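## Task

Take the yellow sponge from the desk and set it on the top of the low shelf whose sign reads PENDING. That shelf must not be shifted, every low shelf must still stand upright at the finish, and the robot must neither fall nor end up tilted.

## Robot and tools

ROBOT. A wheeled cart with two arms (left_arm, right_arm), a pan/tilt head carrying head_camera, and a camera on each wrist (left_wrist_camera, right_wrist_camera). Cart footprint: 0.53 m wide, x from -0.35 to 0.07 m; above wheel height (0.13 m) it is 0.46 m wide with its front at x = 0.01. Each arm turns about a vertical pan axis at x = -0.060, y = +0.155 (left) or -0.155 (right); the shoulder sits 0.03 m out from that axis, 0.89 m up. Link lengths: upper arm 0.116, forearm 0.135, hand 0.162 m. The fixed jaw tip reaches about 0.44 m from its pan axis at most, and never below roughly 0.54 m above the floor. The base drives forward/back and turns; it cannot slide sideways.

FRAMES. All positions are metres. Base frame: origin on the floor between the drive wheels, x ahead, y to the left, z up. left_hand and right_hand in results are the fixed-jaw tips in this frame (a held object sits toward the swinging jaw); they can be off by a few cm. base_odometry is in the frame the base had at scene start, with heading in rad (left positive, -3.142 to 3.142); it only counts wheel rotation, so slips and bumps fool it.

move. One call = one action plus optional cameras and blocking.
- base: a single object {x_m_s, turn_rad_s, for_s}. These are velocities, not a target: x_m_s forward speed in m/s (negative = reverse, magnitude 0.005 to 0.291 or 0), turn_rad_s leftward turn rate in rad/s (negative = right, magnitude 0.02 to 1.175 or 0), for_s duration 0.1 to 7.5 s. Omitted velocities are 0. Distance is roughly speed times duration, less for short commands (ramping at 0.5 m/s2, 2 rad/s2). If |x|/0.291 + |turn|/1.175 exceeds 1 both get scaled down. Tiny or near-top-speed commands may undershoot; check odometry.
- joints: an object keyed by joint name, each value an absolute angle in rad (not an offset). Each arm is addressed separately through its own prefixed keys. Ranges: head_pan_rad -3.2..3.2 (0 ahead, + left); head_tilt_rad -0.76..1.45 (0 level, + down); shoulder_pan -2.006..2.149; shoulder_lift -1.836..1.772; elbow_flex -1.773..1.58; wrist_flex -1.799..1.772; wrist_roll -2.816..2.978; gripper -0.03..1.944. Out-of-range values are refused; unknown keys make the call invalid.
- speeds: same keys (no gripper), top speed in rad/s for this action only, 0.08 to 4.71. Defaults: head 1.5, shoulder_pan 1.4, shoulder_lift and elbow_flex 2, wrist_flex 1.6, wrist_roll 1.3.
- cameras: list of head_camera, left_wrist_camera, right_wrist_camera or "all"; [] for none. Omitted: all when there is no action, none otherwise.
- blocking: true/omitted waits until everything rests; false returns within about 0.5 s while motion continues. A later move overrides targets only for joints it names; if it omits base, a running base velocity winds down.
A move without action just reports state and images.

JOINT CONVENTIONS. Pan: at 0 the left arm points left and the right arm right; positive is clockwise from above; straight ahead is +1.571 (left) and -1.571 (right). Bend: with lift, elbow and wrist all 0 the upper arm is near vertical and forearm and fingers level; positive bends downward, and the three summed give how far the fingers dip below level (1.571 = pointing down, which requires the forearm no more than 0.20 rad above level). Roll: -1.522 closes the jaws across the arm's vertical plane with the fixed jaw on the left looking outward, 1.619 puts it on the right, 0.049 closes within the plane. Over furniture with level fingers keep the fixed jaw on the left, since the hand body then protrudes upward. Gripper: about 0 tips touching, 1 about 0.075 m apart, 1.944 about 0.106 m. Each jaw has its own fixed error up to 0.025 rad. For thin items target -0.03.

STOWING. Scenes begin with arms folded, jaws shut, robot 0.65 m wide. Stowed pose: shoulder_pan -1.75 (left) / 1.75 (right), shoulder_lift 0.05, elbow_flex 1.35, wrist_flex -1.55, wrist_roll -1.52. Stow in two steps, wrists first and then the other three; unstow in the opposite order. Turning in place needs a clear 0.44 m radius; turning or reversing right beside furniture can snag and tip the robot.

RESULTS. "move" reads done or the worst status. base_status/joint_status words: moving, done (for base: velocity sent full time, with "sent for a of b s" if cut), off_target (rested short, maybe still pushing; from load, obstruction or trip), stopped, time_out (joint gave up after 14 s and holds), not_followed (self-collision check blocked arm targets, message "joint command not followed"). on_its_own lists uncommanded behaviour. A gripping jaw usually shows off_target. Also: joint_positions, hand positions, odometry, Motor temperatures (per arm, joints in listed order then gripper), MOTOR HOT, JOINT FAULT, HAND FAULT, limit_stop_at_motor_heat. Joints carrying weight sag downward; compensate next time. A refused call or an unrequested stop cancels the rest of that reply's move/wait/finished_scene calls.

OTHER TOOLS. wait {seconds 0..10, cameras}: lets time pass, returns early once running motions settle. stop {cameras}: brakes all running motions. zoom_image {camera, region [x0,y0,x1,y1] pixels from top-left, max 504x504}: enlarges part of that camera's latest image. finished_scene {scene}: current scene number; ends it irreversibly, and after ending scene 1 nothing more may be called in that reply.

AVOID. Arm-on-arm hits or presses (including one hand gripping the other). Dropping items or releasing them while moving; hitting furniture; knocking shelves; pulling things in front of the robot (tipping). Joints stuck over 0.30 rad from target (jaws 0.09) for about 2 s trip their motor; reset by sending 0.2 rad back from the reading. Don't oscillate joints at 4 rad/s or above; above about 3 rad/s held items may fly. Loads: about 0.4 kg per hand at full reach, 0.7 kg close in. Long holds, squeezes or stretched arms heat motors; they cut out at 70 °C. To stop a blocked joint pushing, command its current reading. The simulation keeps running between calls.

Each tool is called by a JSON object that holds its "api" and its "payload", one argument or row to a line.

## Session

{"api": "move", "payload": {
  "joints": {"head_tilt_rad":0.5},
  "cameras": ["all"]
}}

{"api": "move", "payload": {
  "joints": {"head_pan_rad":0.85},
  "speeds": {"head_pan_rad":3},
  "cameras": ["head_camera"]
}}

{"api": "move", "payload": {
  "joints": {"head_pan_rad":1.7},
  "speeds": {"head_pan_rad":3},
  "cameras": ["head_camera"]
}}

{"api": "move", "payload": {
  "joints": {"head_pan_rad":-0.85},
  "speeds": {"head_pan_rad":3},
  "cameras": ["head_camera"]
}}

{"api": "move", "payload": {
  "joints": {"head_pan_rad":-1.7},
  "speeds": {"head_pan_rad":3},
  "cameras": ["head_camera"]
}}

{"api": "move", "payload": {
  "joints": {"head_pan_rad":-2.55},
  "speeds": {"head_pan_rad":3},
  "cameras": ["head_camera"]
}}

Scene clock: 1.13 s.
Motor temperatures (°C): left_arm=[30 32 30 31 31 31] | right_arm=[29 27 26 27 30 26]
move: done
base_odometry: x=+0.000 y=+0.000 heading=+0.000
base_status: not commanded
joint_positions: head_pan_rad=+0.000 head_tilt_rad=+0.493 left_arm_shoulder_pan_rad=+0.002 left_arm_shoulder_lift_rad=-1.688 left_arm_elbow_flex_rad=+1.459 left_arm_wrist_flex_rad=+0.984 left_arm_wrist_roll_rad=-0.001 left_arm_gripper_rad=+0.000 right_arm_shoulder_pan_rad=+0.004 right_arm_shoulder_lift_rad=-1.732 right_arm_elbow_flex_rad=+1.485 right_arm_wrist_flex_rad=+1.015 right_arm_wrist_roll_rad=+0.000 right_arm_gripper_rad=+0.000
joint_status: all done
left_hand: x=-0.0597 y=+0.3120 z=+0.8286 quat_wxyz=(+0.397, -0.918, +0.023, +0.009) (m; base frame)
right_hand: x=-0.0607 y=-0.3093 z=+0.8243 quat_wxyz=(+0.009, +0.024, +0.920, -0.391) (m; base frame)
pictures: head_camera, left_wrist_camera, right_wrist_camera
Images, in order (width x height): head_camera 644x476, left_wrist_camera 644x476, right_wrist_camera 644x476.

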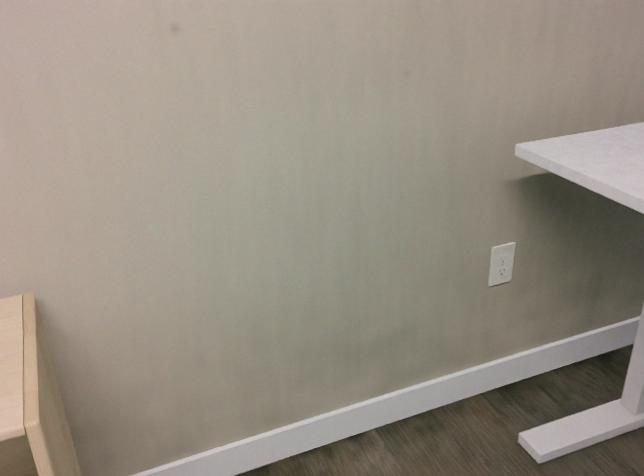

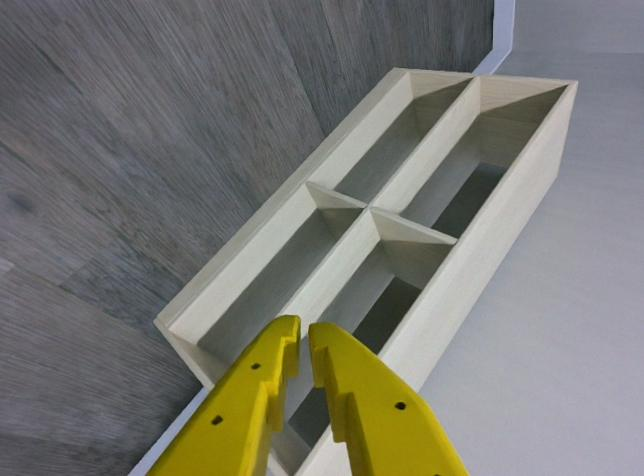

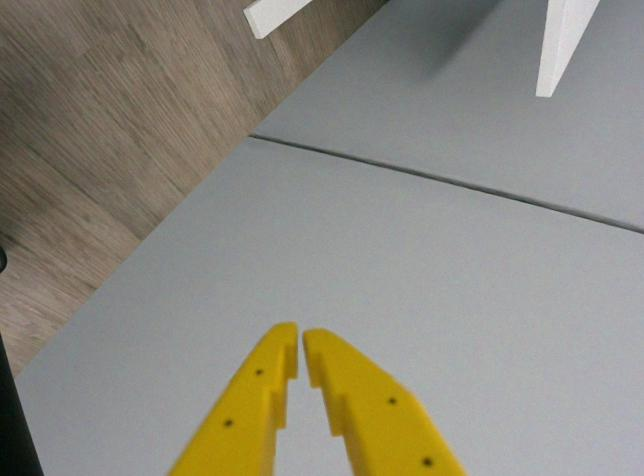

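Scene clock: 2.10 s.
move: done
base_odometry: x=+0.000 y=+0.000 heading=+0.000
base_status: not commanded
joint_positions: head_pan_rad=+0.839 head_tilt_rad=+0.493 left_arm_shoulder_pan_rad=+0.002 left_arm_shoulder_lift_rad=-1.688 left_arm_elbow_flex_rad=+1.459 left_arm_wrist_flex_rad=+0.984 left_arm_wrist_roll_rad=-0.001 left_arm_gripper_rad=+0.000 right_arm_shoulder_pan_rad=+0.004 right_arm_shoulder_lift_rad=-1.732 right_arm_elbow_flex_rad=+1.485 right_arm_wrist_flex_rad=+1.015 right_arm_wrist_roll_rad=+0.000 right_arm_gripper_rad=+0.000
joint_status: all done
left_hand: x=-0.0597 y=+0.3120 z=+0.8286 quat_wxyz=(+0.397, -0.918, +0.023, +0.009) (m; base frame)
right_hand: x=-0.0607 y=-0.3093 z=+0.8243 quat_wxyz=(+0.009, +0.024, +0.920, -0.391) (m; base frame)
pictures: head_camera
Images, in order (width x height): head_camera 644x476.

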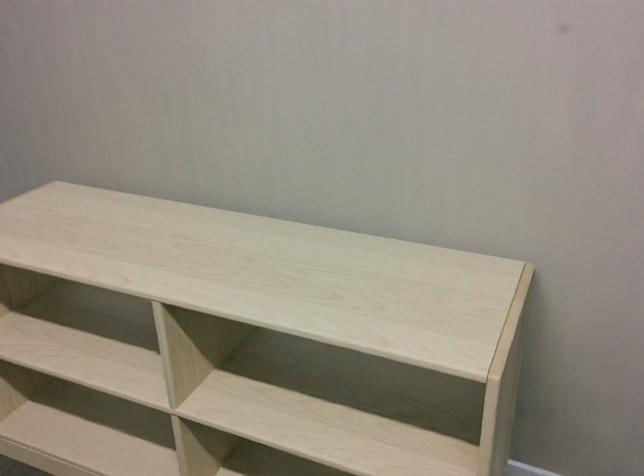

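Scene clock: 3.07 s.
move: done
base_odometry: x=+0.000 y=+0.000 heading=+0.000
base_status: not commanded
joint_positions: head_pan_rad=+1.689 head_tilt_rad=+0.493 left_arm_shoulder_pan_rad=+0.002 left_arm_shoulder_lift_rad=-1.688 left_arm_elbow_flex_rad=+1.459 left_arm_wrist_flex_rad=+0.984 left_arm_wrist_roll_rad=-0.001 left_arm_gripper_rad=+0.000 right_arm_shoulder_pan_rad=+0.004 right_arm_shoulder_lift_rad=-1.732 right_arm_elbow_flex_rad=+1.485 right_arm_wrist_flex_rad=+1.015 right_arm_wrist_roll_rad=+0.000 right_arm_gripper_rad=+0.000
joint_status: all done
left_hand: x=-0.0597 y=+0.3120 z=+0.8286 quat_wxyz=(+0.397, -0.918, +0.023, +0.009) (m; base frame)
right_hand: x=-0.0607 y=-0.3093 z=+0.8243 quat_wxyz=(+0.009, +0.024, +0.920, -0.391) (m; base frame)
pictures: head_camera
Images, in order (width x height): head_camera 644x476.

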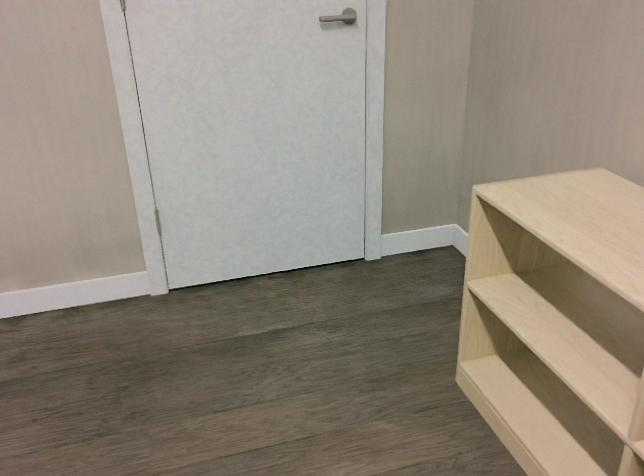

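Scene clock: 4.60 s.
move: done
base_odometry: x=+0.000 y=+0.000 heading=+0.000
base_status: not commanded
joint_positions: head_pan_rad=-0.841 head_tilt_rad=+0.493 left_arm_shoulder_pan_rad=+0.002 left_arm_shoulder_lift_rad=-1.688 left_arm_elbow_flex_rad=+1.459 left_arm_wrist_flex_rad=+0.984 left_arm_wrist_roll_rad=-0.001 left_arm_gripper_rad=+0.000 right_arm_shoulder_pan_rad=+0.004 right_arm_shoulder_lift_rad=-1.732 right_arm_elbow_flex_rad=+1.485 right_arm_wrist_flex_rad=+1.015 right_arm_wrist_roll_rad=+0.000 right_arm_gripper_rad=+0.000
joint_status: all done
left_hand: x=-0.0597 y=+0.3120 z=+0.8286 quat_wxyz=(+0.397, -0.918, +0.023, +0.009) (m; base frame)
right_hand: x=-0.0607 y=-0.3093 z=+0.8243 quat_wxyz=(+0.009, +0.024, +0.920, -0.391) (m; base frame)
pictures: head_camera
Images, in order (width x height): head_camera 644x476.

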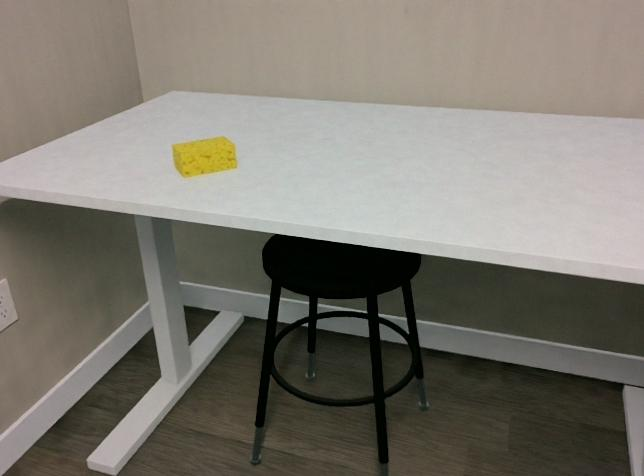

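Scene clock: 5.57 s.
move: done
base_odometry: x=+0.000 y=+0.000 heading=+0.000
base_status: not commanded
joint_positions: head_pan_rad=-1.690 head_tilt_rad=+0.493 left_arm_shoulder_pan_rad=+0.002 left_arm_shoulder_lift_rad=-1.688 left_arm_elbow_flex_rad=+1.459 left_arm_wrist_flex_rad=+0.984 left_arm_wrist_roll_rad=-0.001 left_arm_gripper_rad=+0.000 right_arm_shoulder_pan_rad=+0.004 right_arm_shoulder_lift_rad=-1.732 right_arm_elbow_flex_rad=+1.485 right_arm_wrist_flex_rad=+1.015 right_arm_wrist_roll_rad=+0.000 right_arm_gripper_rad=+0.000
joint_status: all done
left_hand: x=-0.0597 y=+0.3120 z=+0.8286 quat_wxyz=(+0.397, -0.918, +0.023, +0.009) (m; base frame)
right_hand: x=-0.0607 y=-0.3093 z=+0.8243 quat_wxyz=(+0.009, +0.024, +0.920, -0.391) (m; base frame)
pictures: head_camera
Images, in order (width x height): head_camera 644x476.

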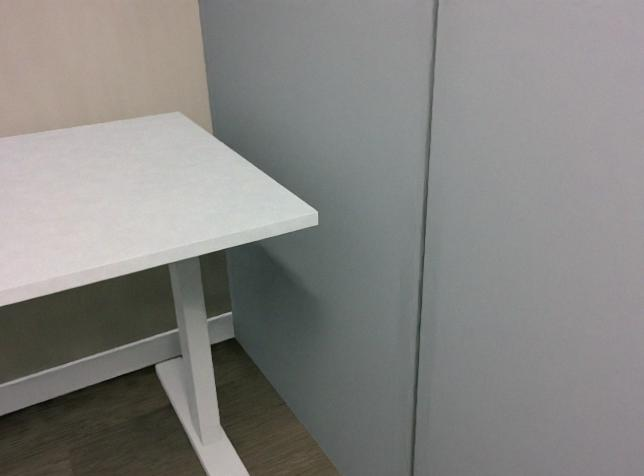

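Scene clock: 6.53 s.
move: done
base_odometry: x=+0.000 y=+0.000 heading=+0.000
base_status: not commanded
joint_positions: head_pan_rad=-2.540 head_tilt_rad=+0.493 left_arm_shoulder_pan_rad=+0.002 left_arm_shoulder_lift_rad=-1.688 left_arm_elbow_flex_rad=+1.459 left_arm_wrist_flex_rad=+0.984 left_arm_wrist_roll_rad=-0.001 left_arm_gripper_rad=+0.000 right_arm_shoulder_pan_rad=+0.004 right_arm_shoulder_lift_rad=-1.732 right_arm_elbow_flex_rad=+1.485 right_arm_wrist_flex_rad=+1.015 right_arm_wrist_roll_rad=+0.000 right_arm_gripper_rad=+0.000
joint_status: all done
left_hand: x=-0.0597 y=+0.3120 z=+0.8286 quat_wxyz=(+0.397, -0.918, +0.023, +0.009) (m; base frame)
right_hand: x=-0.0607 y=-0.3093 z=+0.8243 quat_wxyz=(+0.009, +0.024, +0.920, -0.391) (m; base frame)
pictures: head_camera
Images, in order (width x height): head_camera 644x476.

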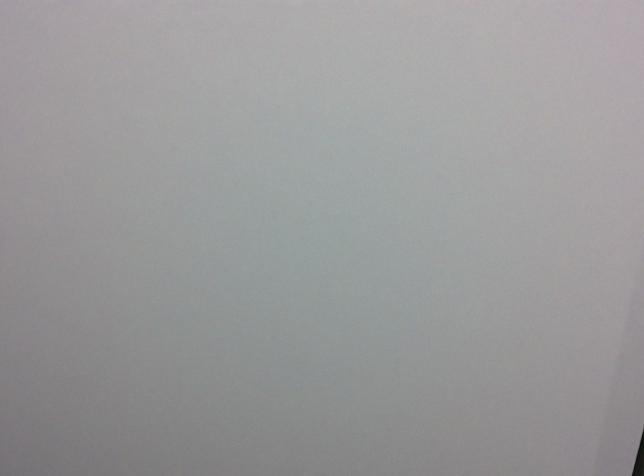

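{"api": "move", "payload": {
  "base": {"turn_rad_s":-0.4,"for_s":1.02},
  "joints": {"head_pan_rad":1.0,"head_tilt_rad":-0.25},
  "speeds": {"head_pan_rad":4},
  "cameras": ["head_camera"]
}}

{"api": "move", "payload": {
  "base": {"x_m_s":0.25,"for_s":2.89},
  "joints": {"head_pan_rad":0,"head_tilt_rad":0.75}
}}

{"api": "move", "payload": {
  "base": {"turn_rad_s":-0.6,"for_s":1.137},
  "cameras": ["head_camera"]
}}

Scene clock: 53.97 s.
move: done
base_odometry: x=+0.000 y=+0.000 heading=-0.414
base_status: done (sent for 1.03 of 1.03 s)
joint_positions: head_pan_rad=+0.989 head_tilt_rad=-0.241 left_arm_shoulder_pan_rad=-0.004 left_arm_shoulder_lift_rad=-1.688 left_arm_elbow_flex_rad=+1.459 left_arm_wrist_flex_rad=+0.984 left_arm_wrist_roll_rad=-0.001 left_arm_gripper_rad=+0.000 right_arm_shoulder_pan_rad=+0.003 right_arm_shoulder_lift_rad=-1.732 right_arm_elbow_flex_rad=+1.485 right_arm_wrist_flex_rad=+1.015 right_arm_wrist_roll_rad=+0.000 right_arm_gripper_rad=+0.000
joint_status: all done
left_hand: x=-0.0607 y=+0.3120 z=+0.8286 quat_wxyz=(+0.397, -0.918, +0.021, +0.011) (m; base frame)
right_hand: x=-0.0604 y=-0.3093 z=+0.8243 quat_wxyz=(+0.009, +0.024, +0.920, -0.391) (m; base frame)
pictures: head_camera
Images, in order (width x height): head_camera 644x476.

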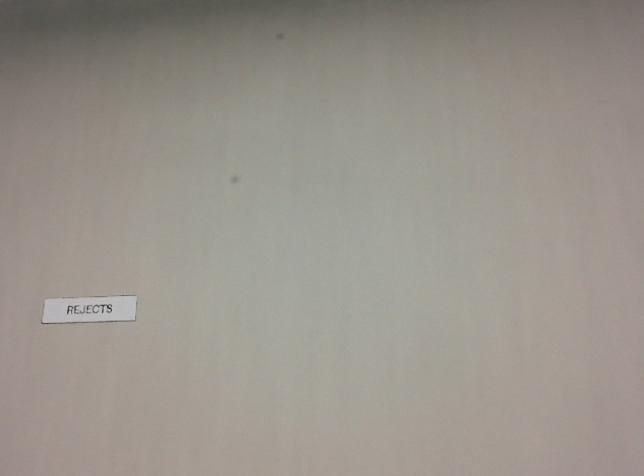

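Scene clock: 58.03 s.
move: done
base_odometry: x=+0.664 y=-0.293 heading=-0.414
base_status: done (sent for 2.9 of 2.9 s)
joint_positions: head_pan_rad=+0.009 head_tilt_rad=+0.744 left_arm_shoulder_pan_rad=-0.003 left_arm_shoulder_lift_rad=-1.688 left_arm_elbow_flex_rad=+1.459 left_arm_wrist_flex_rad=+0.984 left_arm_wrist_roll_rad=-0.001 left_arm_gripper_rad=+0.000 right_arm_shoulder_pan_rad=-0.002 right_arm_shoulder_lift_rad=-1.732 right_arm_elbow_flex_rad=+1.485 right_arm_wrist_flex_rad=+1.015 right_arm_wrist_roll_rad=+0.000 right_arm_gripper_rad=+0.000
joint_status: all done
left_hand: x=-0.0604 y=+0.3120 z=+0.8286 quat_wxyz=(+0.397, -0.918, +0.021, +0.010) (m; base frame)
right_hand: x=-0.0597 y=-0.3093 z=+0.8243 quat_wxyz=(+0.010, +0.021, +0.920, -0.390) (m; base frame)
pictures: none

Scene clock: 59.83 s.
move: done
base_odometry: x=+0.663 y=-0.292 heading=-1.093
base_status: done (sent for 1.13 of 1.13 s)
joint_positions: head_pan_rad=+0.009 head_tilt_rad=+0.744 left_arm_shoulder_pan_rad=+0.003 left_arm_shoulder_lift_rad=-1.688 left_arm_elbow_flex_rad=+1.459 left_arm_wrist_flex_rad=+0.984 left_arm_wrist_roll_rad=-0.001 left_arm_gripper_rad=+0.000 right_arm_shoulder_pan_rad=+0.003 right_arm_shoulder_lift_rad=-1.732 right_arm_elbow_flex_rad=+1.485 right_arm_wrist_flex_rad=+1.015 right_arm_wrist_roll_rad=+0.000 right_arm_gripper_rad=+0.000
joint_status: not commanded
left_hand: x=-0.0595 y=+0.3120 z=+0.8286 quat_wxyz=(+0.397, -0.918, +0.024, +0.009) (m; base frame)
right_hand: x=-0.0604 y=-0.3093 z=+0.8243 quat_wxyz=(+0.009, +0.024, +0.920, -0.391) (m; base frame)
pictures: head_camera
Images, in order (width x height): head_camera 644x476.

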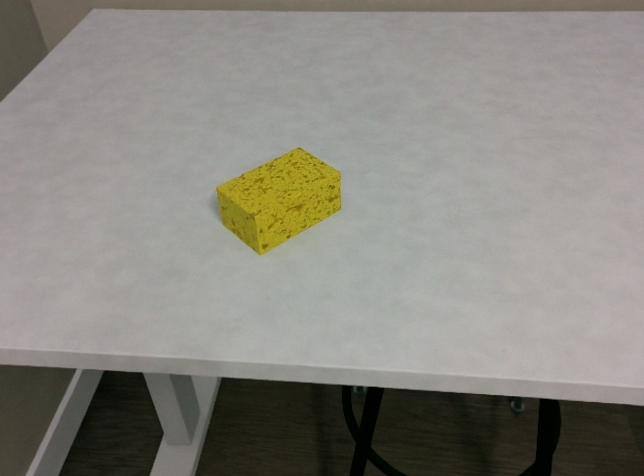

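{"api": "move", "payload": {
  "base": {"turn_rad_s":0.5,"for_s":1.058}
}}

{"api": "move", "payload": {
  "base": {"x_m_s":0.15,"for_s":1.047}
}}

{"api": "move", "payload": {
  "base": {"turn_rad_s":-0.5,"for_s":1.19},
  "joints": {"left_arm_shoulder_pan_rad":1.9}
}}

{"api": "move", "payload": {
  "joints": {"left_arm_shoulder_lift_rad":0.45,"left_arm_elbow_flex_rad":-0.502,"left_arm_wrist_flex_rad":0.85,"left_arm_wrist_roll_rad":-1.88,"left_arm_gripper_rad":1.9},
  "cameras": ["head_camera","left_wrist_camera"]
}}

Scene clock: 96.27 s.
move: done
base_odometry: x=+0.664 y=-0.293 heading=-0.560
base_status: done (sent for 1.07 of 1.07 s)
joint_positions: head_pan_rad=+0.009 head_tilt_rad=+0.744 left_arm_shoulder_pan_rad=-0.004 left_arm_shoulder_lift_rad=-1.688 left_arm_elbow_flex_rad=+1.459 left_arm_wrist_flex_rad=+0.984 left_arm_wrist_roll_rad=-0.001 left_arm_gripper_rad=+0.000 right_arm_shoulder_pan_rad=-0.002 right_arm_shoulder_lift_rad=-1.732 right_arm_elbow_flex_rad=+1.485 right_arm_wrist_flex_rad=+1.015 right_arm_wrist_roll_rad=+0.000 right_arm_gripper_rad=+0.000
joint_status: not commanded
left_hand: x=-0.0607 y=+0.3120 z=+0.8286 quat_wxyz=(+0.397, -0.918, +0.021, +0.011) (m; base frame)
right_hand: x=-0.0597 y=-0.3093 z=+0.8243 quat_wxyz=(+0.010, +0.021, +0.920, -0.390) (m; base frame)
pictures: none

Scene clock: 98.17 s.
move: done
base_odometry: x=+0.795 y=-0.375 heading=-0.558
base_status: done (sent for 1.03 of 1.03 s)
joint_positions: head_pan_rad=+0.009 head_tilt_rad=+0.744 left_arm_shoulder_pan_rad=-0.003 left_arm_shoulder_lift_rad=-1.688 left_arm_elbow_flex_rad=+1.459 left_arm_wrist_flex_rad=+0.984 left_arm_wrist_roll_rad=-0.001 left_arm_gripper_rad=+0.000 right_arm_shoulder_pan_rad=+0.003 right_arm_shoulder_lift_rad=-1.732 right_arm_elbow_flex_rad=+1.485 right_arm_wrist_flex_rad=+1.015 right_arm_wrist_roll_rad=+0.000 right_arm_gripper_rad=+0.000
joint_status: not commanded
left_hand: x=-0.0604 y=+0.3120 z=+0.8286 quat_wxyz=(+0.397, -0.918, +0.021, +0.010) (m; base frame)
right_hand: x=-0.0604 y=-0.3093 z=+0.8243 quat_wxyz=(+0.009, +0.024, +0.920, -0.391) (m; base frame)
pictures: none

Scene clock: 100.37 s.
move: done
base_odometry: x=+0.795 y=-0.374 heading=-1.160
base_status: done (sent for 1.2 of 1.2 s)
joint_positions: head_pan_rad=+0.009 head_tilt_rad=+0.744 left_arm_shoulder_pan_rad=+1.892 left_arm_shoulder_lift_rad=-1.688 left_arm_elbow_flex_rad=+1.459 left_arm_wrist_flex_rad=+0.984 left_arm_wrist_roll_rad=-0.001 left_arm_gripper_rad=+0.000 right_arm_shoulder_pan_rad=+0.001 right_arm_shoulder_lift_rad=-1.732 right_arm_elbow_flex_rad=+1.485 right_arm_wrist_flex_rad=+1.015 right_arm_wrist_roll_rad=+0.000 right_arm_gripper_rad=+0.000
joint_status: all done
left_hand: x=+0.0890 y=+0.1055 z=+0.8286 quat_wxyz=(+0.240, -0.519, +0.757, -0.316) (m; base frame)
right_hand: x=-0.0602 y=-0.3093 z=+0.8243 quat_wxyz=(+0.009, +0.023, +0.920, -0.391) (m; base frame)
pictures: none

Scene clock: 102.60 s.
move: done
base_odometry: x=+0.795 y=-0.374 heading=-1.160
base_status: not commanded
joint_positions: head_pan_rad=+0.009 head_tilt_rad=+0.744 left_arm_shoulder_pan_rad=+1.893 left_arm_shoulder_lift_rad=+0.462 left_arm_elbow_flex_rad=-0.464 left_arm_wrist_flex_rad=+0.861 left_arm_wrist_roll_rad=-1.875 left_arm_gripper_rad=+1.891 right_arm_shoulder_pan_rad=+0.001 right_arm_shoulder_lift_rad=-1.732 right_arm_elbow_flex_rad=+1.485 right_arm_wrist_flex_rad=+1.015 right_arm_wrist_roll_rad=+0.000 right_arm_gripper_rad=+0.000
joint_status: all done
left_hand: x=+0.2718 y=+0.0519 z=+0.8678 quat_wxyz=(+0.348, +0.311, +0.884, +0.005) (m; base frame)
right_hand: x=-0.0602 y=-0.3093 z=+0.8243 quat_wxyz=(+0.009, +0.023, +0.920, -0.391) (m; base frame)
pictures: head_camera, left_wrist_camera
Images, in order (width x height): head_camera 644x476, left_wrist_camera 644x476.

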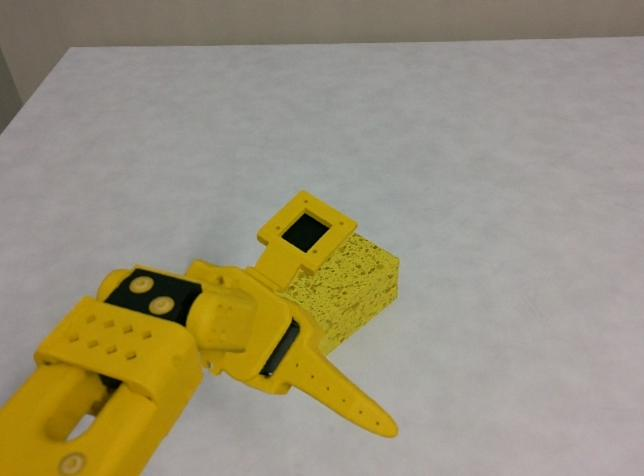

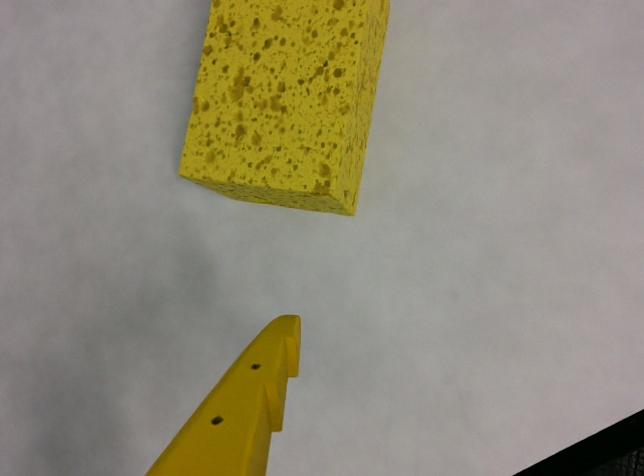

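{"api": "move", "payload": {
  "base": {"x_m_s":0.1,"for_s":0.87},
  "joints": {"left_arm_shoulder_pan_rad":1.83},
  "cameras": ["head_camera","left_wrist_camera"]
}}

Scene clock: 110.70 s.
move: done
base_odometry: x=+0.829 y=-0.455 heading=-1.162
base_status: done (sent for 0.87 of 0.87 s)
joint_positions: head_pan_rad=+0.009 head_tilt_rad=+0.744 left_arm_shoulder_pan_rad=+1.835 left_arm_shoulder_lift_rad=+0.462 left_arm_elbow_flex_rad=-0.466 left_arm_wrist_flex_rad=+0.861 left_arm_wrist_roll_rad=-1.884 left_arm_gripper_rad=+1.891 right_arm_shoulder_pan_rad=-0.002 right_arm_shoulder_lift_rad=-1.732 right_arm_elbow_flex_rad=+1.485 right_arm_wrist_flex_rad=+1.015 right_arm_wrist_roll_rad=+0.000 right_arm_gripper_rad=+0.000
joint_status: all done
left_hand: x=+0.2774 y=+0.0714 z=+0.8682 quat_wxyz=(+0.349, +0.289, +0.891, +0.017) (m; base frame)
right_hand: x=-0.0597 y=-0.3093 z=+0.8243 quat_wxyz=(+0.010, +0.021, +0.920, -0.390) (m; base frame)
pictures: head_camera, left_wrist_camera
Images, in order (width x height): head_camera 644x476, left_wrist_camera 644x476.

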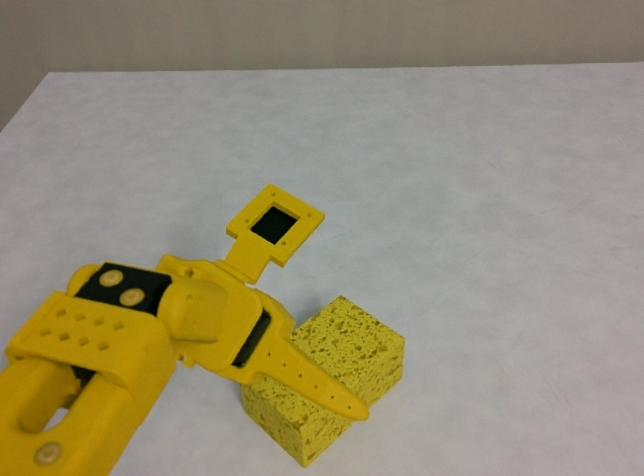

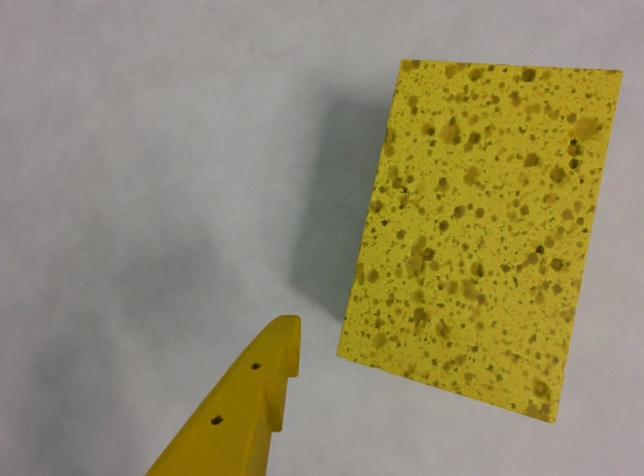

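{"api": "move", "payload": {
  "base": {"x_m_s":0.05,"for_s":0.46},
  "joints": {"left_arm_shoulder_pan_rad":1.85,"left_arm_wrist_roll_rad":-1.8}
}}

{"api": "move", "payload": {
  "joints": {"left_arm_shoulder_lift_rad":0.95,"left_arm_elbow_flex_rad":-0.64,"left_arm_wrist_flex_rad":0.49},
  "speeds": {"left_arm_shoulder_lift_rad":0.6,"left_arm_elbow_flex_rad":0.25,"left_arm_wrist_flex_rad":0.45},
  "cameras": ["left_wrist_camera","head_camera"]
}}

Scene clock: 122.60 s.
move: done
base_odometry: x=+0.839 y=-0.476 heading=-1.162
base_status: done (sent for 0.47 of 0.47 s)
joint_positions: head_pan_rad=+0.009 head_tilt_rad=+0.744 left_arm_shoulder_pan_rad=+1.842 left_arm_shoulder_lift_rad=+0.462 left_arm_elbow_flex_rad=-0.466 left_arm_wrist_flex_rad=+0.861 left_arm_wrist_roll_rad=-1.806 left_arm_gripper_rad=+1.891 right_arm_shoulder_pan_rad=+0.003 right_arm_shoulder_lift_rad=-1.732 right_arm_elbow_flex_rad=+1.485 right_arm_wrist_flex_rad=+1.015 right_arm_wrist_roll_rad=+0.000 right_arm_gripper_rad=+0.000
joint_status: all done
left_hand: x=+0.2764 y=+0.0691 z=+0.8679 quat_wxyz=(+0.349, +0.257, +0.901, +0.002) (m; base frame)
right_hand: x=-0.0604 y=-0.3093 z=+0.8243 quat_wxyz=(+0.009, +0.024, +0.920, -0.391) (m; base frame)
pictures: none

Scene clock: 123.97 s.
move: done
base_odometry: x=+0.839 y=-0.476 heading=-1.162
base_status: not commanded
joint_positions: head_pan_rad=+0.009 head_tilt_rad=+0.744 left_arm_shoulder_pan_rad=+1.842 left_arm_shoulder_lift_rad=+0.941 left_arm_elbow_flex_rad=-0.627 left_arm_wrist_flex_rad=+0.504 left_arm_wrist_roll_rad=-1.797 left_arm_gripper_rad=+1.893 right_arm_shoulder_pan_rad=+0.003 right_arm_shoulder_lift_rad=-1.732 right_arm_elbow_flex_rad=+1.485 right_arm_wrist_flex_rad=+1.015 right_arm_wrist_roll_rad=+0.000 right_arm_gripper_rad=+0.000
joint_status: all done
left_hand: x=+0.3071 y=+0.0605 z=+0.7852 quat_wxyz=(+0.368, +0.251, +0.895, +0.001) (m; base frame)
right_hand: x=-0.0604 y=-0.3093 z=+0.8243 quat_wxyz=(+0.009, +0.024, +0.920, -0.391) (m; base frame)
pictures: head_camera, left_wrist_camera
Images, in order (width x height): head_camera 644x476, left_wrist_camera 644x476.

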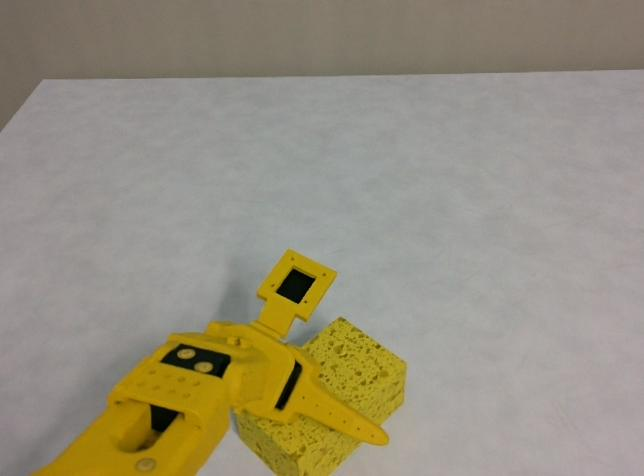

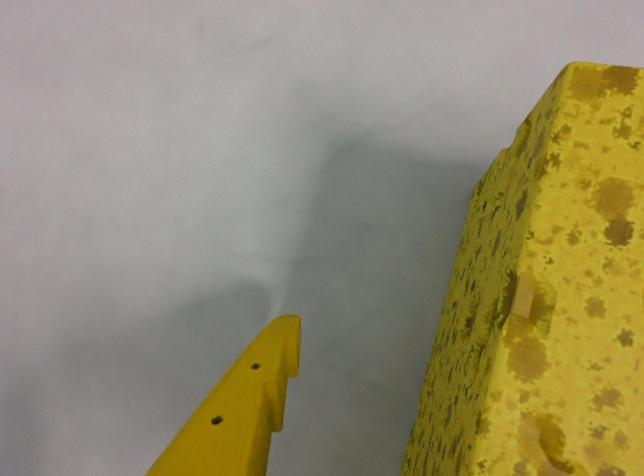

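{"api": "move", "payload": {
  "joints": {"left_arm_shoulder_pan_rad":1.91},
  "speeds": {"left_arm_shoulder_pan_rad":0.3}
}}

{"api": "move", "payload": {
  "joints": {"left_arm_gripper_rad":0.8},
  "cameras": ["left_wrist_camera","head_camera"]
}}

Scene clock: 130.13 s.
move: off_target
base_odometry: x=+0.839 y=-0.476 heading=-1.162
base_status: not commanded
joint_positions: head_pan_rad=+0.009 head_tilt_rad=+0.744 left_arm_shoulder_pan_rad=+1.878 left_arm_shoulder_lift_rad=+0.944 left_arm_elbow_flex_rad=-0.631 left_arm_wrist_flex_rad=+0.494 left_arm_wrist_roll_rad=-1.806 left_arm_gripper_rad=+1.893 right_arm_shoulder_pan_rad=+0.003 right_arm_shoulder_lift_rad=-1.732 right_arm_elbow_flex_rad=+1.485 right_arm_wrist_flex_rad=+1.015 right_arm_wrist_roll_rad=+0.000 right_arm_gripper_rad=+0.000
joint_status: left_arm_shoulder_pan_rad off_target (ended at +1.877, target +1.910)
left_hand: x=+0.3049 y=+0.0472 z=+0.7863 quat_wxyz=(+0.373, +0.270, +0.888, -0.004) (m; base frame)
right_hand: x=-0.0604 y=-0.3093 z=+0.8243 quat_wxyz=(+0.009, +0.024, +0.920, -0.391) (m; base frame)
pictures: none

Scene clock: 131.23 s.
move: off_target
base_odometry: x=+0.839 y=-0.476 heading=-1.162
base_status: not commanded
joint_positions: head_pan_rad=+0.009 head_tilt_rad=+0.744 left_arm_shoulder_pan_rad=+1.916 left_arm_shoulder_lift_rad=+0.924 left_arm_elbow_flex_rad=-0.648 left_arm_wrist_flex_rad=+0.485 left_arm_wrist_roll_rad=-1.796 left_arm_gripper_rad=+0.930 right_arm_shoulder_pan_rad=+0.001 right_arm_shoulder_lift_rad=-1.732 right_arm_elbow_flex_rad=+1.485 right_arm_wrist_flex_rad=+1.015 right_arm_wrist_roll_rad=+0.000 right_arm_gripper_rad=+0.000
joint_status: left_arm_gripper_rad off_target (ended at +0.930, target +0.800)
on_its_own: left_arm_shoulder_pan_rad moved +0.038 to your old target +1.910
left_hand: x=+0.3057 y=+0.0314 z=+0.7985 quat_wxyz=(+0.394, +0.280, +0.875, -0.014) (m; base frame)
right_hand: x=-0.0602 y=-0.3093 z=+0.8243 quat_wxyz=(+0.009, +0.023, +0.920, -0.391) (m; base frame)
pictures: head_camera, left_wrist_camera
Images, in order (width x height): head_camera 644x476, left_wrist_camera 644x476.

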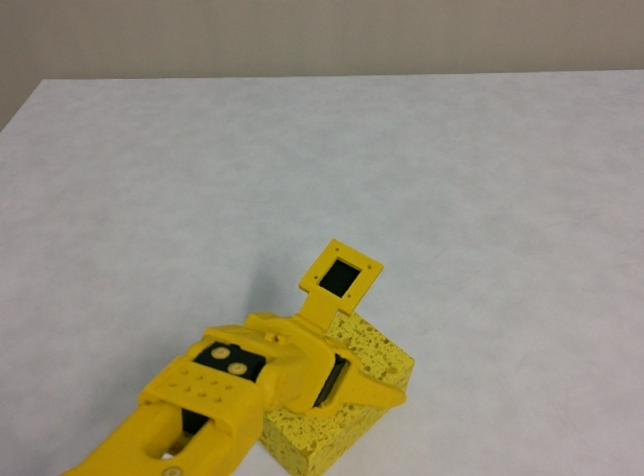

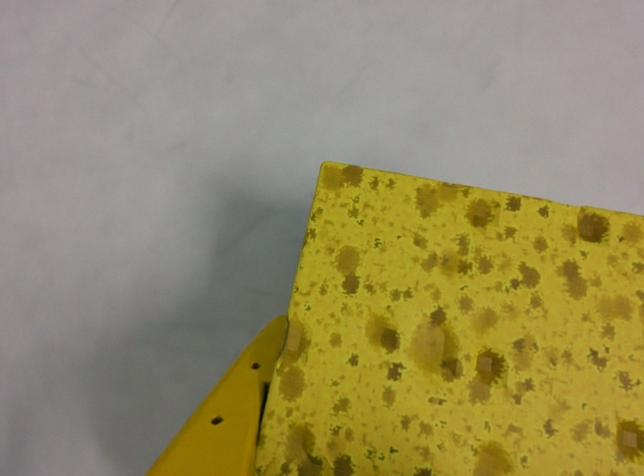

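{"api": "move", "payload": {
  "joints": {"left_arm_shoulder_lift_rad":0.4,"left_arm_elbow_flex_rad":-0.6,"left_arm_wrist_flex_rad":0.9},
  "speeds": {"left_arm_shoulder_lift_rad":0.5,"left_arm_elbow_flex_rad":0.3,"left_arm_wrist_flex_rad":0.4},
  "cameras": ["left_wrist_camera"]
}}

{"api": "move", "payload": {
  "base": {"x_m_s":-0.25,"for_s":2.8},
  "joints": {"head_pan_rad":3.1,"head_tilt_rad":0.2},
  "speeds": {"head_pan_rad":2},
  "cameras": ["head_camera"]
}}

{"api": "move", "payload": {
  "joints": {"head_pan_rad":2.3,"head_tilt_rad":0.2},
  "speeds": {"head_pan_rad":3},
  "cameras": ["head_camera"]
}}

{"api": "move", "payload": {
  "joints": {"head_pan_rad":-2.3,"head_tilt_rad":0.2},
  "speeds": {"head_pan_rad":3},
  "cameras": ["head_camera"]
}}

Scene clock: 143.40 s.
move: done
base_odometry: x=+0.839 y=-0.476 heading=-1.162
base_status: not commanded
joint_positions: head_pan_rad=+0.009 head_tilt_rad=+0.744 left_arm_shoulder_pan_rad=+1.916 left_arm_shoulder_lift_rad=+0.465 left_arm_elbow_flex_rad=-0.595 left_arm_wrist_flex_rad=+0.898 left_arm_wrist_roll_rad=-1.797 left_arm_gripper_rad=+0.911 right_arm_shoulder_pan_rad=+0.003 right_arm_shoulder_lift_rad=-1.732 right_arm_elbow_flex_rad=+1.485 right_arm_wrist_flex_rad=+1.015 right_arm_wrist_roll_rad=+0.000 right_arm_gripper_rad=+0.000
joint_status: all done
left_hand: x=+0.2773 y=+0.0416 z=+0.8944 quat_wxyz=(+0.390, +0.281, +0.877, -0.014) (m; base frame)
right_hand: x=-0.0604 y=-0.3093 z=+0.8243 quat_wxyz=(+0.009, +0.024, +0.920, -0.391) (m; base frame)
pictures: left_wrist_camera
Images, in order (width x height): left_wrist_camera 644x476.

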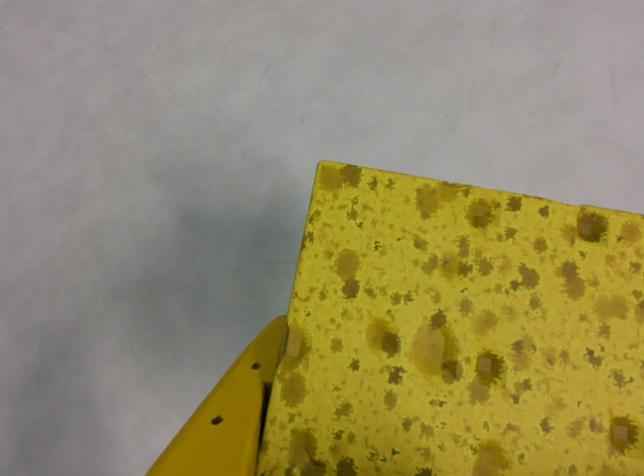

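Scene clock: 148.40 s.
move: done
base_odometry: x=+0.564 y=+0.154 heading=-1.161
base_status: done (sent for 2.8 of 2.8 s)
joint_positions: head_pan_rad=+3.090 head_tilt_rad=+0.210 left_arm_shoulder_pan_rad=+1.913 left_arm_shoulder_lift_rad=+0.438 left_arm_elbow_flex_rad=-0.587 left_arm_wrist_flex_rad=+0.899 left_arm_wrist_roll_rad=-1.805 left_arm_gripper_rad=+0.911 right_arm_shoulder_pan_rad=+0.003 right_arm_shoulder_lift_rad=-1.732 right_arm_elbow_flex_rad=+1.488 right_arm_wrist_flex_rad=+1.015 right_arm_wrist_roll_rad=+0.000 right_arm_gripper_rad=+0.000
joint_status: all done
left_hand: x=+0.2768 y=+0.0429 z=+0.9013 quat_wxyz=(+0.399, +0.282, +0.873, -0.012) (m; base frame)
right_hand: x=-0.0604 y=-0.3090 z=+0.8236 quat_wxyz=(+0.009, +0.024, +0.921, -0.389) (m; base frame)
pictures: head_camera
Images, in order (width x height): head_camera 644x476.

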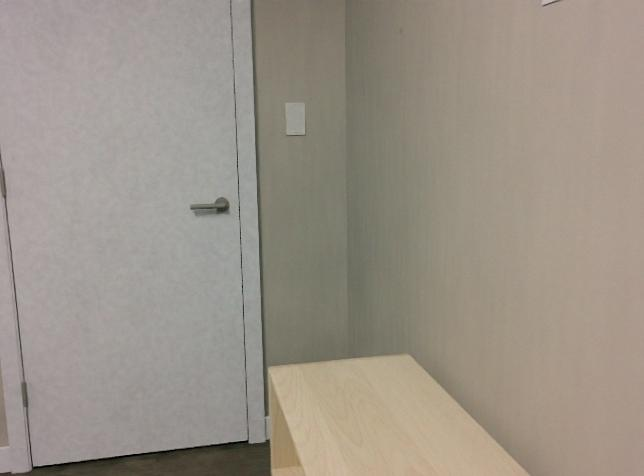

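Scene clock: 149.33 s.
move: done
base_odometry: x=+0.564 y=+0.154 heading=-1.161
base_status: not commanded
joint_positions: head_pan_rad=+2.309 head_tilt_rad=+0.210 left_arm_shoulder_pan_rad=+1.913 left_arm_shoulder_lift_rad=+0.438 left_arm_elbow_flex_rad=-0.587 left_arm_wrist_flex_rad=+0.899 left_arm_wrist_roll_rad=-1.805 left_arm_gripper_rad=+0.911 right_arm_shoulder_pan_rad=+0.003 right_arm_shoulder_lift_rad=-1.732 right_arm_elbow_flex_rad=+1.488 right_arm_wrist_flex_rad=+1.015 right_arm_wrist_roll_rad=+0.000 right_arm_gripper_rad=+0.000
joint_status: all done
left_hand: x=+0.2768 y=+0.0429 z=+0.9013 quat_wxyz=(+0.399, +0.282, +0.873, -0.012) (m; base frame)
right_hand: x=-0.0604 y=-0.3090 z=+0.8236 quat_wxyz=(+0.009, +0.024, +0.921, -0.389) (m; base frame)
pictures: head_camera
Images, in order (width x height): head_camera 644x476.

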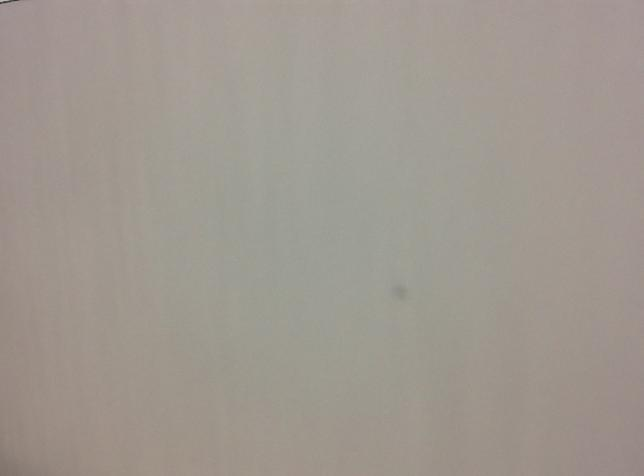

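Scene clock: 151.53 s.
move: done
base_odometry: x=+0.564 y=+0.154 heading=-1.161
base_status: not commanded
joint_positions: head_pan_rad=-2.290 head_tilt_rad=+0.210 left_arm_shoulder_pan_rad=+1.913 left_arm_shoulder_lift_rad=+0.438 left_arm_elbow_flex_rad=-0.587 left_arm_wrist_flex_rad=+0.899 left_arm_wrist_roll_rad=-1.805 left_arm_gripper_rad=+0.911 right_arm_shoulder_pan_rad=+0.003 right_arm_shoulder_lift_rad=-1.732 right_arm_elbow_flex_rad=+1.488 right_arm_wrist_flex_rad=+1.015 right_arm_wrist_roll_rad=+0.000 right_arm_gripper_rad=+0.000
joint_status: all done
left_hand: x=+0.2768 y=+0.0429 z=+0.9013 quat_wxyz=(+0.399, +0.282, +0.873, -0.012) (m; base frame)
right_hand: x=-0.0604 y=-0.3090 z=+0.8236 quat_wxyz=(+0.009, +0.024, +0.921, -0.389) (m; base frame)
pictures: head_camera
Images, in order (width x height): head_camera 644x476.

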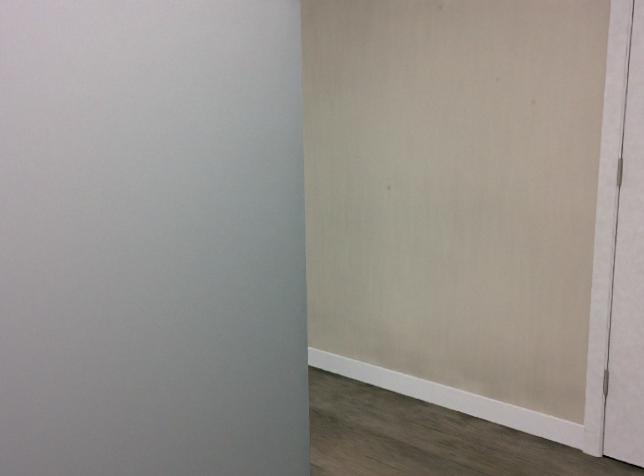

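{"api": "move", "payload": {
  "joints": {"head_pan_rad":2.7,"head_tilt_rad":0.95},
  "speeds": {"head_pan_rad":4},
  "cameras": ["head_camera"]
}}

{"api": "move", "payload": {
  "joints": {"head_pan_rad":0,"head_tilt_rad":0.55},
  "speeds": {"head_pan_rad":4},
  "cameras": ["head_camera"]
}}

Scene clock: 181.43 s.
move: done
base_odometry: x=+0.564 y=+0.154 heading=-1.161
base_status: not commanded
joint_positions: head_pan_rad=+2.689 head_tilt_rad=+0.944 left_arm_shoulder_pan_rad=+1.913 left_arm_shoulder_lift_rad=+0.438 left_arm_elbow_flex_rad=-0.587 left_arm_wrist_flex_rad=+0.899 left_arm_wrist_roll_rad=-1.805 left_arm_gripper_rad=+0.911 right_arm_shoulder_pan_rad=+0.003 right_arm_shoulder_lift_rad=-1.732 right_arm_elbow_flex_rad=+1.488 right_arm_wrist_flex_rad=+1.015 right_arm_wrist_roll_rad=+0.000 right_arm_gripper_rad=+0.000
joint_status: all done
left_hand: x=+0.2768 y=+0.0429 z=+0.9013 quat_wxyz=(+0.399, +0.282, +0.873, -0.012) (m; base frame)
right_hand: x=-0.0604 y=-0.3090 z=+0.8236 quat_wxyz=(+0.009, +0.024, +0.921, -0.389) (m; base frame)
pictures: head_camera
Images, in order (width x height): head_camera 644x476.

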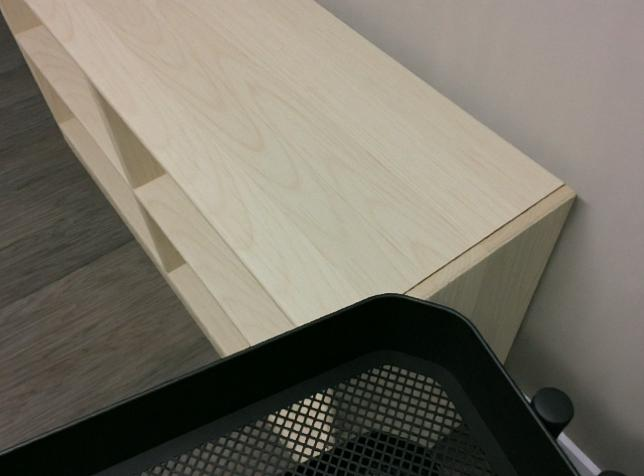

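Scene clock: 182.83 s.
move: done
base_odometry: x=+0.564 y=+0.154 heading=-1.161
base_status: not commanded
joint_positions: head_pan_rad=+0.009 head_tilt_rad=+0.564 left_arm_shoulder_pan_rad=+1.913 left_arm_shoulder_lift_rad=+0.438 left_arm_elbow_flex_rad=-0.587 left_arm_wrist_flex_rad=+0.899 left_arm_wrist_roll_rad=-1.805 left_arm_gripper_rad=+0.911 right_arm_shoulder_pan_rad=+0.003 right_arm_shoulder_lift_rad=-1.732 right_arm_elbow_flex_rad=+1.488 right_arm_wrist_flex_rad=+1.015 right_arm_wrist_roll_rad=+0.000 right_arm_gripper_rad=+0.000
joint_status: all done
left_hand: x=+0.2768 y=+0.0429 z=+0.9013 quat_wxyz=(+0.399, +0.282, +0.873, -0.012) (m; base frame)
right_hand: x=-0.0604 y=-0.3090 z=+0.8236 quat_wxyz=(+0.009, +0.024, +0.921, -0.389) (m; base frame)
pictures: head_camera
Images, in order (width x height): head_camera 644x476.

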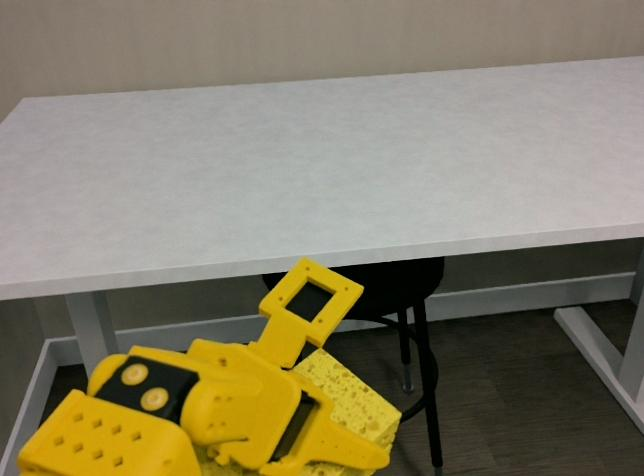

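{"api": "move", "payload": {
  "base": {"x_m_s":0.15,"for_s":1.0},
  "joints": {"left_arm_shoulder_pan_rad":1.7},
  "speeds": {"left_arm_shoulder_pan_rad":0.3}
}}

{"api": "move", "payload": {
  "base": {"turn_rad_s":-0.7,"for_s":3.786},
  "joints": {"head_tilt_rad":0.35},
  "cameras": ["head_camera"]
}}

Scene clock: 210.60 s.
move: done
base_odometry: x=+0.623 y=+0.018 heading=-1.160
base_status: done (sent for 1 of 1 s)
joint_positions: head_pan_rad=+0.009 head_tilt_rad=+0.563 left_arm_shoulder_pan_rad=+1.698 left_arm_shoulder_lift_rad=+0.438 left_arm_elbow_flex_rad=-0.587 left_arm_wrist_flex_rad=+0.899 left_arm_wrist_roll_rad=-1.805 left_arm_gripper_rad=+0.911 right_arm_shoulder_pan_rad=-0.002 right_arm_shoulder_lift_rad=-1.732 right_arm_elbow_flex_rad=+1.488 right_arm_wrist_flex_rad=+1.015 right_arm_wrist_roll_rad=+0.000 right_arm_gripper_rad=+0.000
joint_status: all done
left_hand: x=+0.2930 y=+0.1173 z=+0.9013 quat_wxyz=(+0.398, +0.187, +0.898, +0.031) (m; base frame)
right_hand: x=-0.0597 y=-0.3090 z=+0.8236 quat_wxyz=(+0.010, +0.021, +0.921, -0.389) (m; base frame)
pictures: none

Scene clock: 215.13 s.
move: done
base_odometry: x=+0.623 y=+0.019 heading=+2.464
base_status: done (sent for 3.8 of 3.8 s)
joint_positions: head_pan_rad=+0.009 head_tilt_rad=+0.362 left_arm_shoulder_pan_rad=+1.704 left_arm_shoulder_lift_rad=+0.438 left_arm_elbow_flex_rad=-0.587 left_arm_wrist_flex_rad=+0.899 left_arm_wrist_roll_rad=-1.805 left_arm_gripper_rad=+0.911 right_arm_shoulder_pan_rad=+0.003 right_arm_shoulder_lift_rad=-1.732 right_arm_elbow_flex_rad=+1.488 right_arm_wrist_flex_rad=+1.015 right_arm_wrist_roll_rad=+0.000 right_arm_gripper_rad=+0.000
joint_status: all done
left_hand: x=+0.2927 y=+0.1151 z=+0.9013 quat_wxyz=(+0.398, +0.189, +0.897, +0.030) (m; base frame)
right_hand: x=-0.0604 y=-0.3090 z=+0.8236 quat_wxyz=(+0.009, +0.024, +0.921, -0.389) (m; base frame)
pictures: head_camera
Images, in order (width x height): head_camera 644x476.

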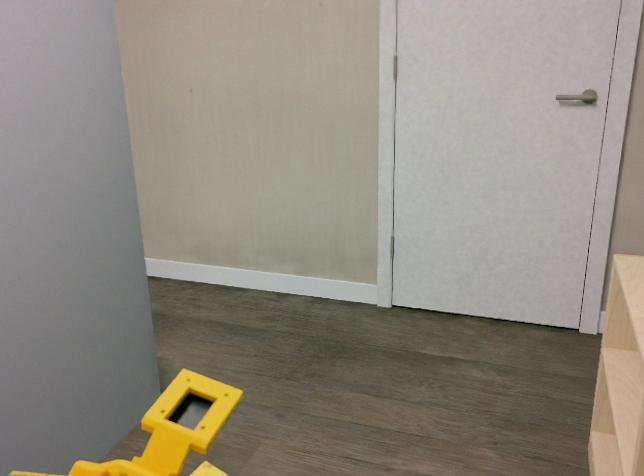

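{"api": "move", "payload": {
  "base": {"turn_rad_s":0.1,"for_s":0.55},
  "joints": {"left_arm_shoulder_lift_rad":-0.4,"left_arm_wrist_flex_rad":1.72,"right_arm_shoulder_pan_rad":-1.571},
  "speeds": {"left_arm_shoulder_lift_rad":0.8,"left_arm_wrist_flex_rad":0.8}
}}

{"api": "move", "payload": {
  "base": {"x_m_s":0.27,"for_s":7.4}
}}

{"api": "move", "payload": {
  "base": {"turn_rad_s":0.6,"for_s":2.07},
  "cameras": ["all"]
}}

Scene clock: 239.73 s.
move: done
base_odometry: x=+0.623 y=+0.019 heading=+2.518
base_status: done (sent for 0.57 of 0.57 s)
joint_positions: head_pan_rad=+0.009 head_tilt_rad=+0.362 left_arm_shoulder_pan_rad=+1.704 left_arm_shoulder_lift_rad=-0.371 left_arm_elbow_flex_rad=-0.589 left_arm_wrist_flex_rad=+1.717 left_arm_wrist_roll_rad=-1.805 left_arm_gripper_rad=+0.911 right_arm_shoulder_pan_rad=-1.564 right_arm_shoulder_lift_rad=-1.732 right_arm_elbow_flex_rad=+1.488 right_arm_wrist_flex_rad=+1.015 right_arm_wrist_roll_rad=+0.000 right_arm_gripper_rad=+0.000
joint_status: all done
left_hand: x=+0.1460 y=+0.1349 z=+1.0136 quat_wxyz=(+0.394, +0.190, +0.899, +0.029) (m; base frame)
right_hand: x=+0.0940 y=-0.1561 z=+0.8236 quat_wxyz=(+0.281, -0.633, +0.669, -0.269) (m; base frame)
pictures: none

Scene clock: 248.20 s.
move: done
base_odometry: x=-1.000 y=+1.185 heading=+2.518
base_status: done (sent for 7.4 of 7.4 s)
joint_positions: head_pan_rad=+0.009 head_tilt_rad=+0.361 left_arm_shoulder_pan_rad=+1.706 left_arm_shoulder_lift_rad=-0.374 left_arm_elbow_flex_rad=-0.589 left_arm_wrist_flex_rad=+1.717 left_arm_wrist_roll_rad=-1.805 left_arm_gripper_rad=+0.911 right_arm_shoulder_pan_rad=-1.564 right_arm_shoulder_lift_rad=-1.732 right_arm_elbow_flex_rad=+1.488 right_arm_wrist_flex_rad=+1.015 right_arm_wrist_roll_rad=+0.000 right_arm_gripper_rad=+0.000
joint_status: not commanded
left_hand: x=+0.1456 y=+0.1346 z=+1.0141 quat_wxyz=(+0.396, +0.190, +0.898, +0.029) (m; base frame)
right_hand: x=+0.0940 y=-0.1561 z=+0.8236 quat_wxyz=(+0.281, -0.633, +0.669, -0.269) (m; base frame)
pictures: none

Scene clock: 250.97 s.
move: done
base_odometry: x=-0.999 y=+1.185 heading=-2.524
base_status: done (sent for 2.07 of 2.07 s)
joint_positions: head_pan_rad=+0.009 head_tilt_rad=+0.361 left_arm_shoulder_pan_rad=+1.704 left_arm_shoulder_lift_rad=-0.374 left_arm_elbow_flex_rad=-0.589 left_arm_wrist_flex_rad=+1.717 left_arm_wrist_roll_rad=-1.805 left_arm_gripper_rad=+0.911 right_arm_shoulder_pan_rad=-1.568 right_arm_shoulder_lift_rad=-1.732 right_arm_elbow_flex_rad=+1.488 right_arm_wrist_flex_rad=+1.015 right_arm_wrist_roll_rad=+0.000 right_arm_gripper_rad=+0.000
joint_status: not commanded
left_hand: x=+0.1457 y=+0.1349 z=+1.0141 quat_wxyz=(+0.396, +0.190, +0.898, +0.030) (m; base frame)
right_hand: x=+0.0940 y=-0.1554 z=+0.8236 quat_wxyz=(+0.281, -0.634, +0.668, -0.269) (m; base frame)
pictures: head_camera, left_wrist_camera, right_wrist_camera
Images, in order (width x height): head_camera 644x476, left_wrist_camera 644x476, right_wrist_camera 644x476.

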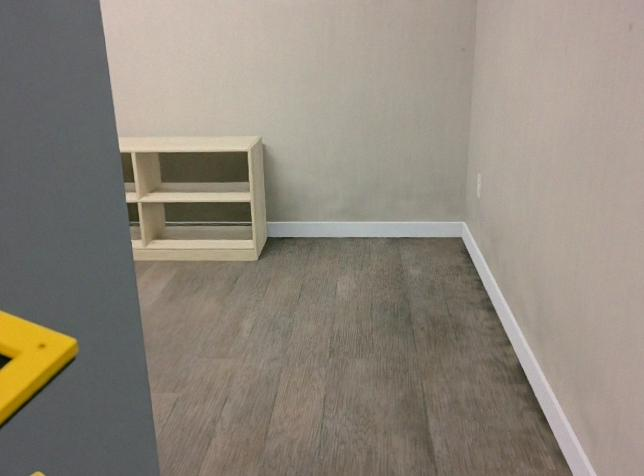

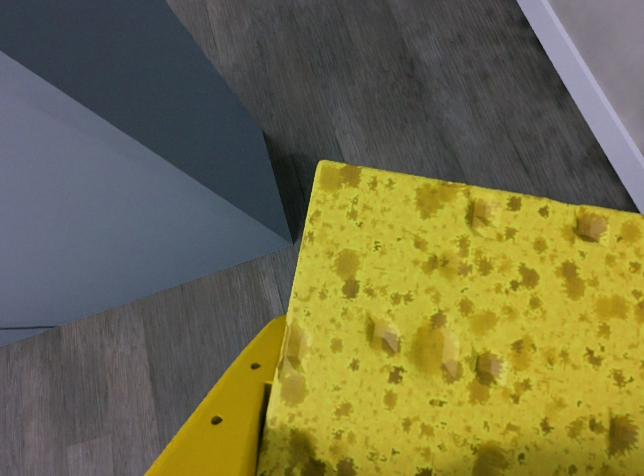

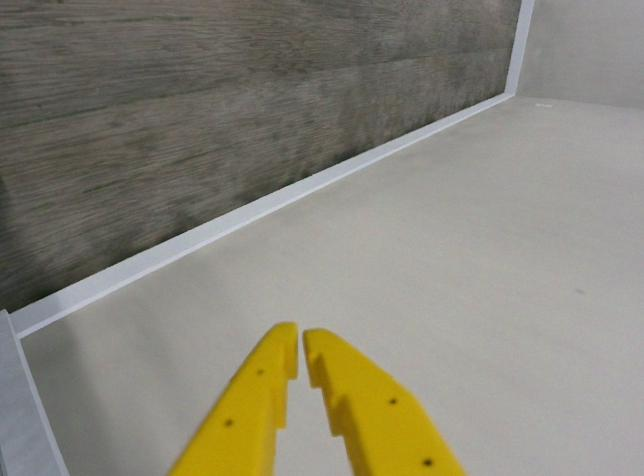

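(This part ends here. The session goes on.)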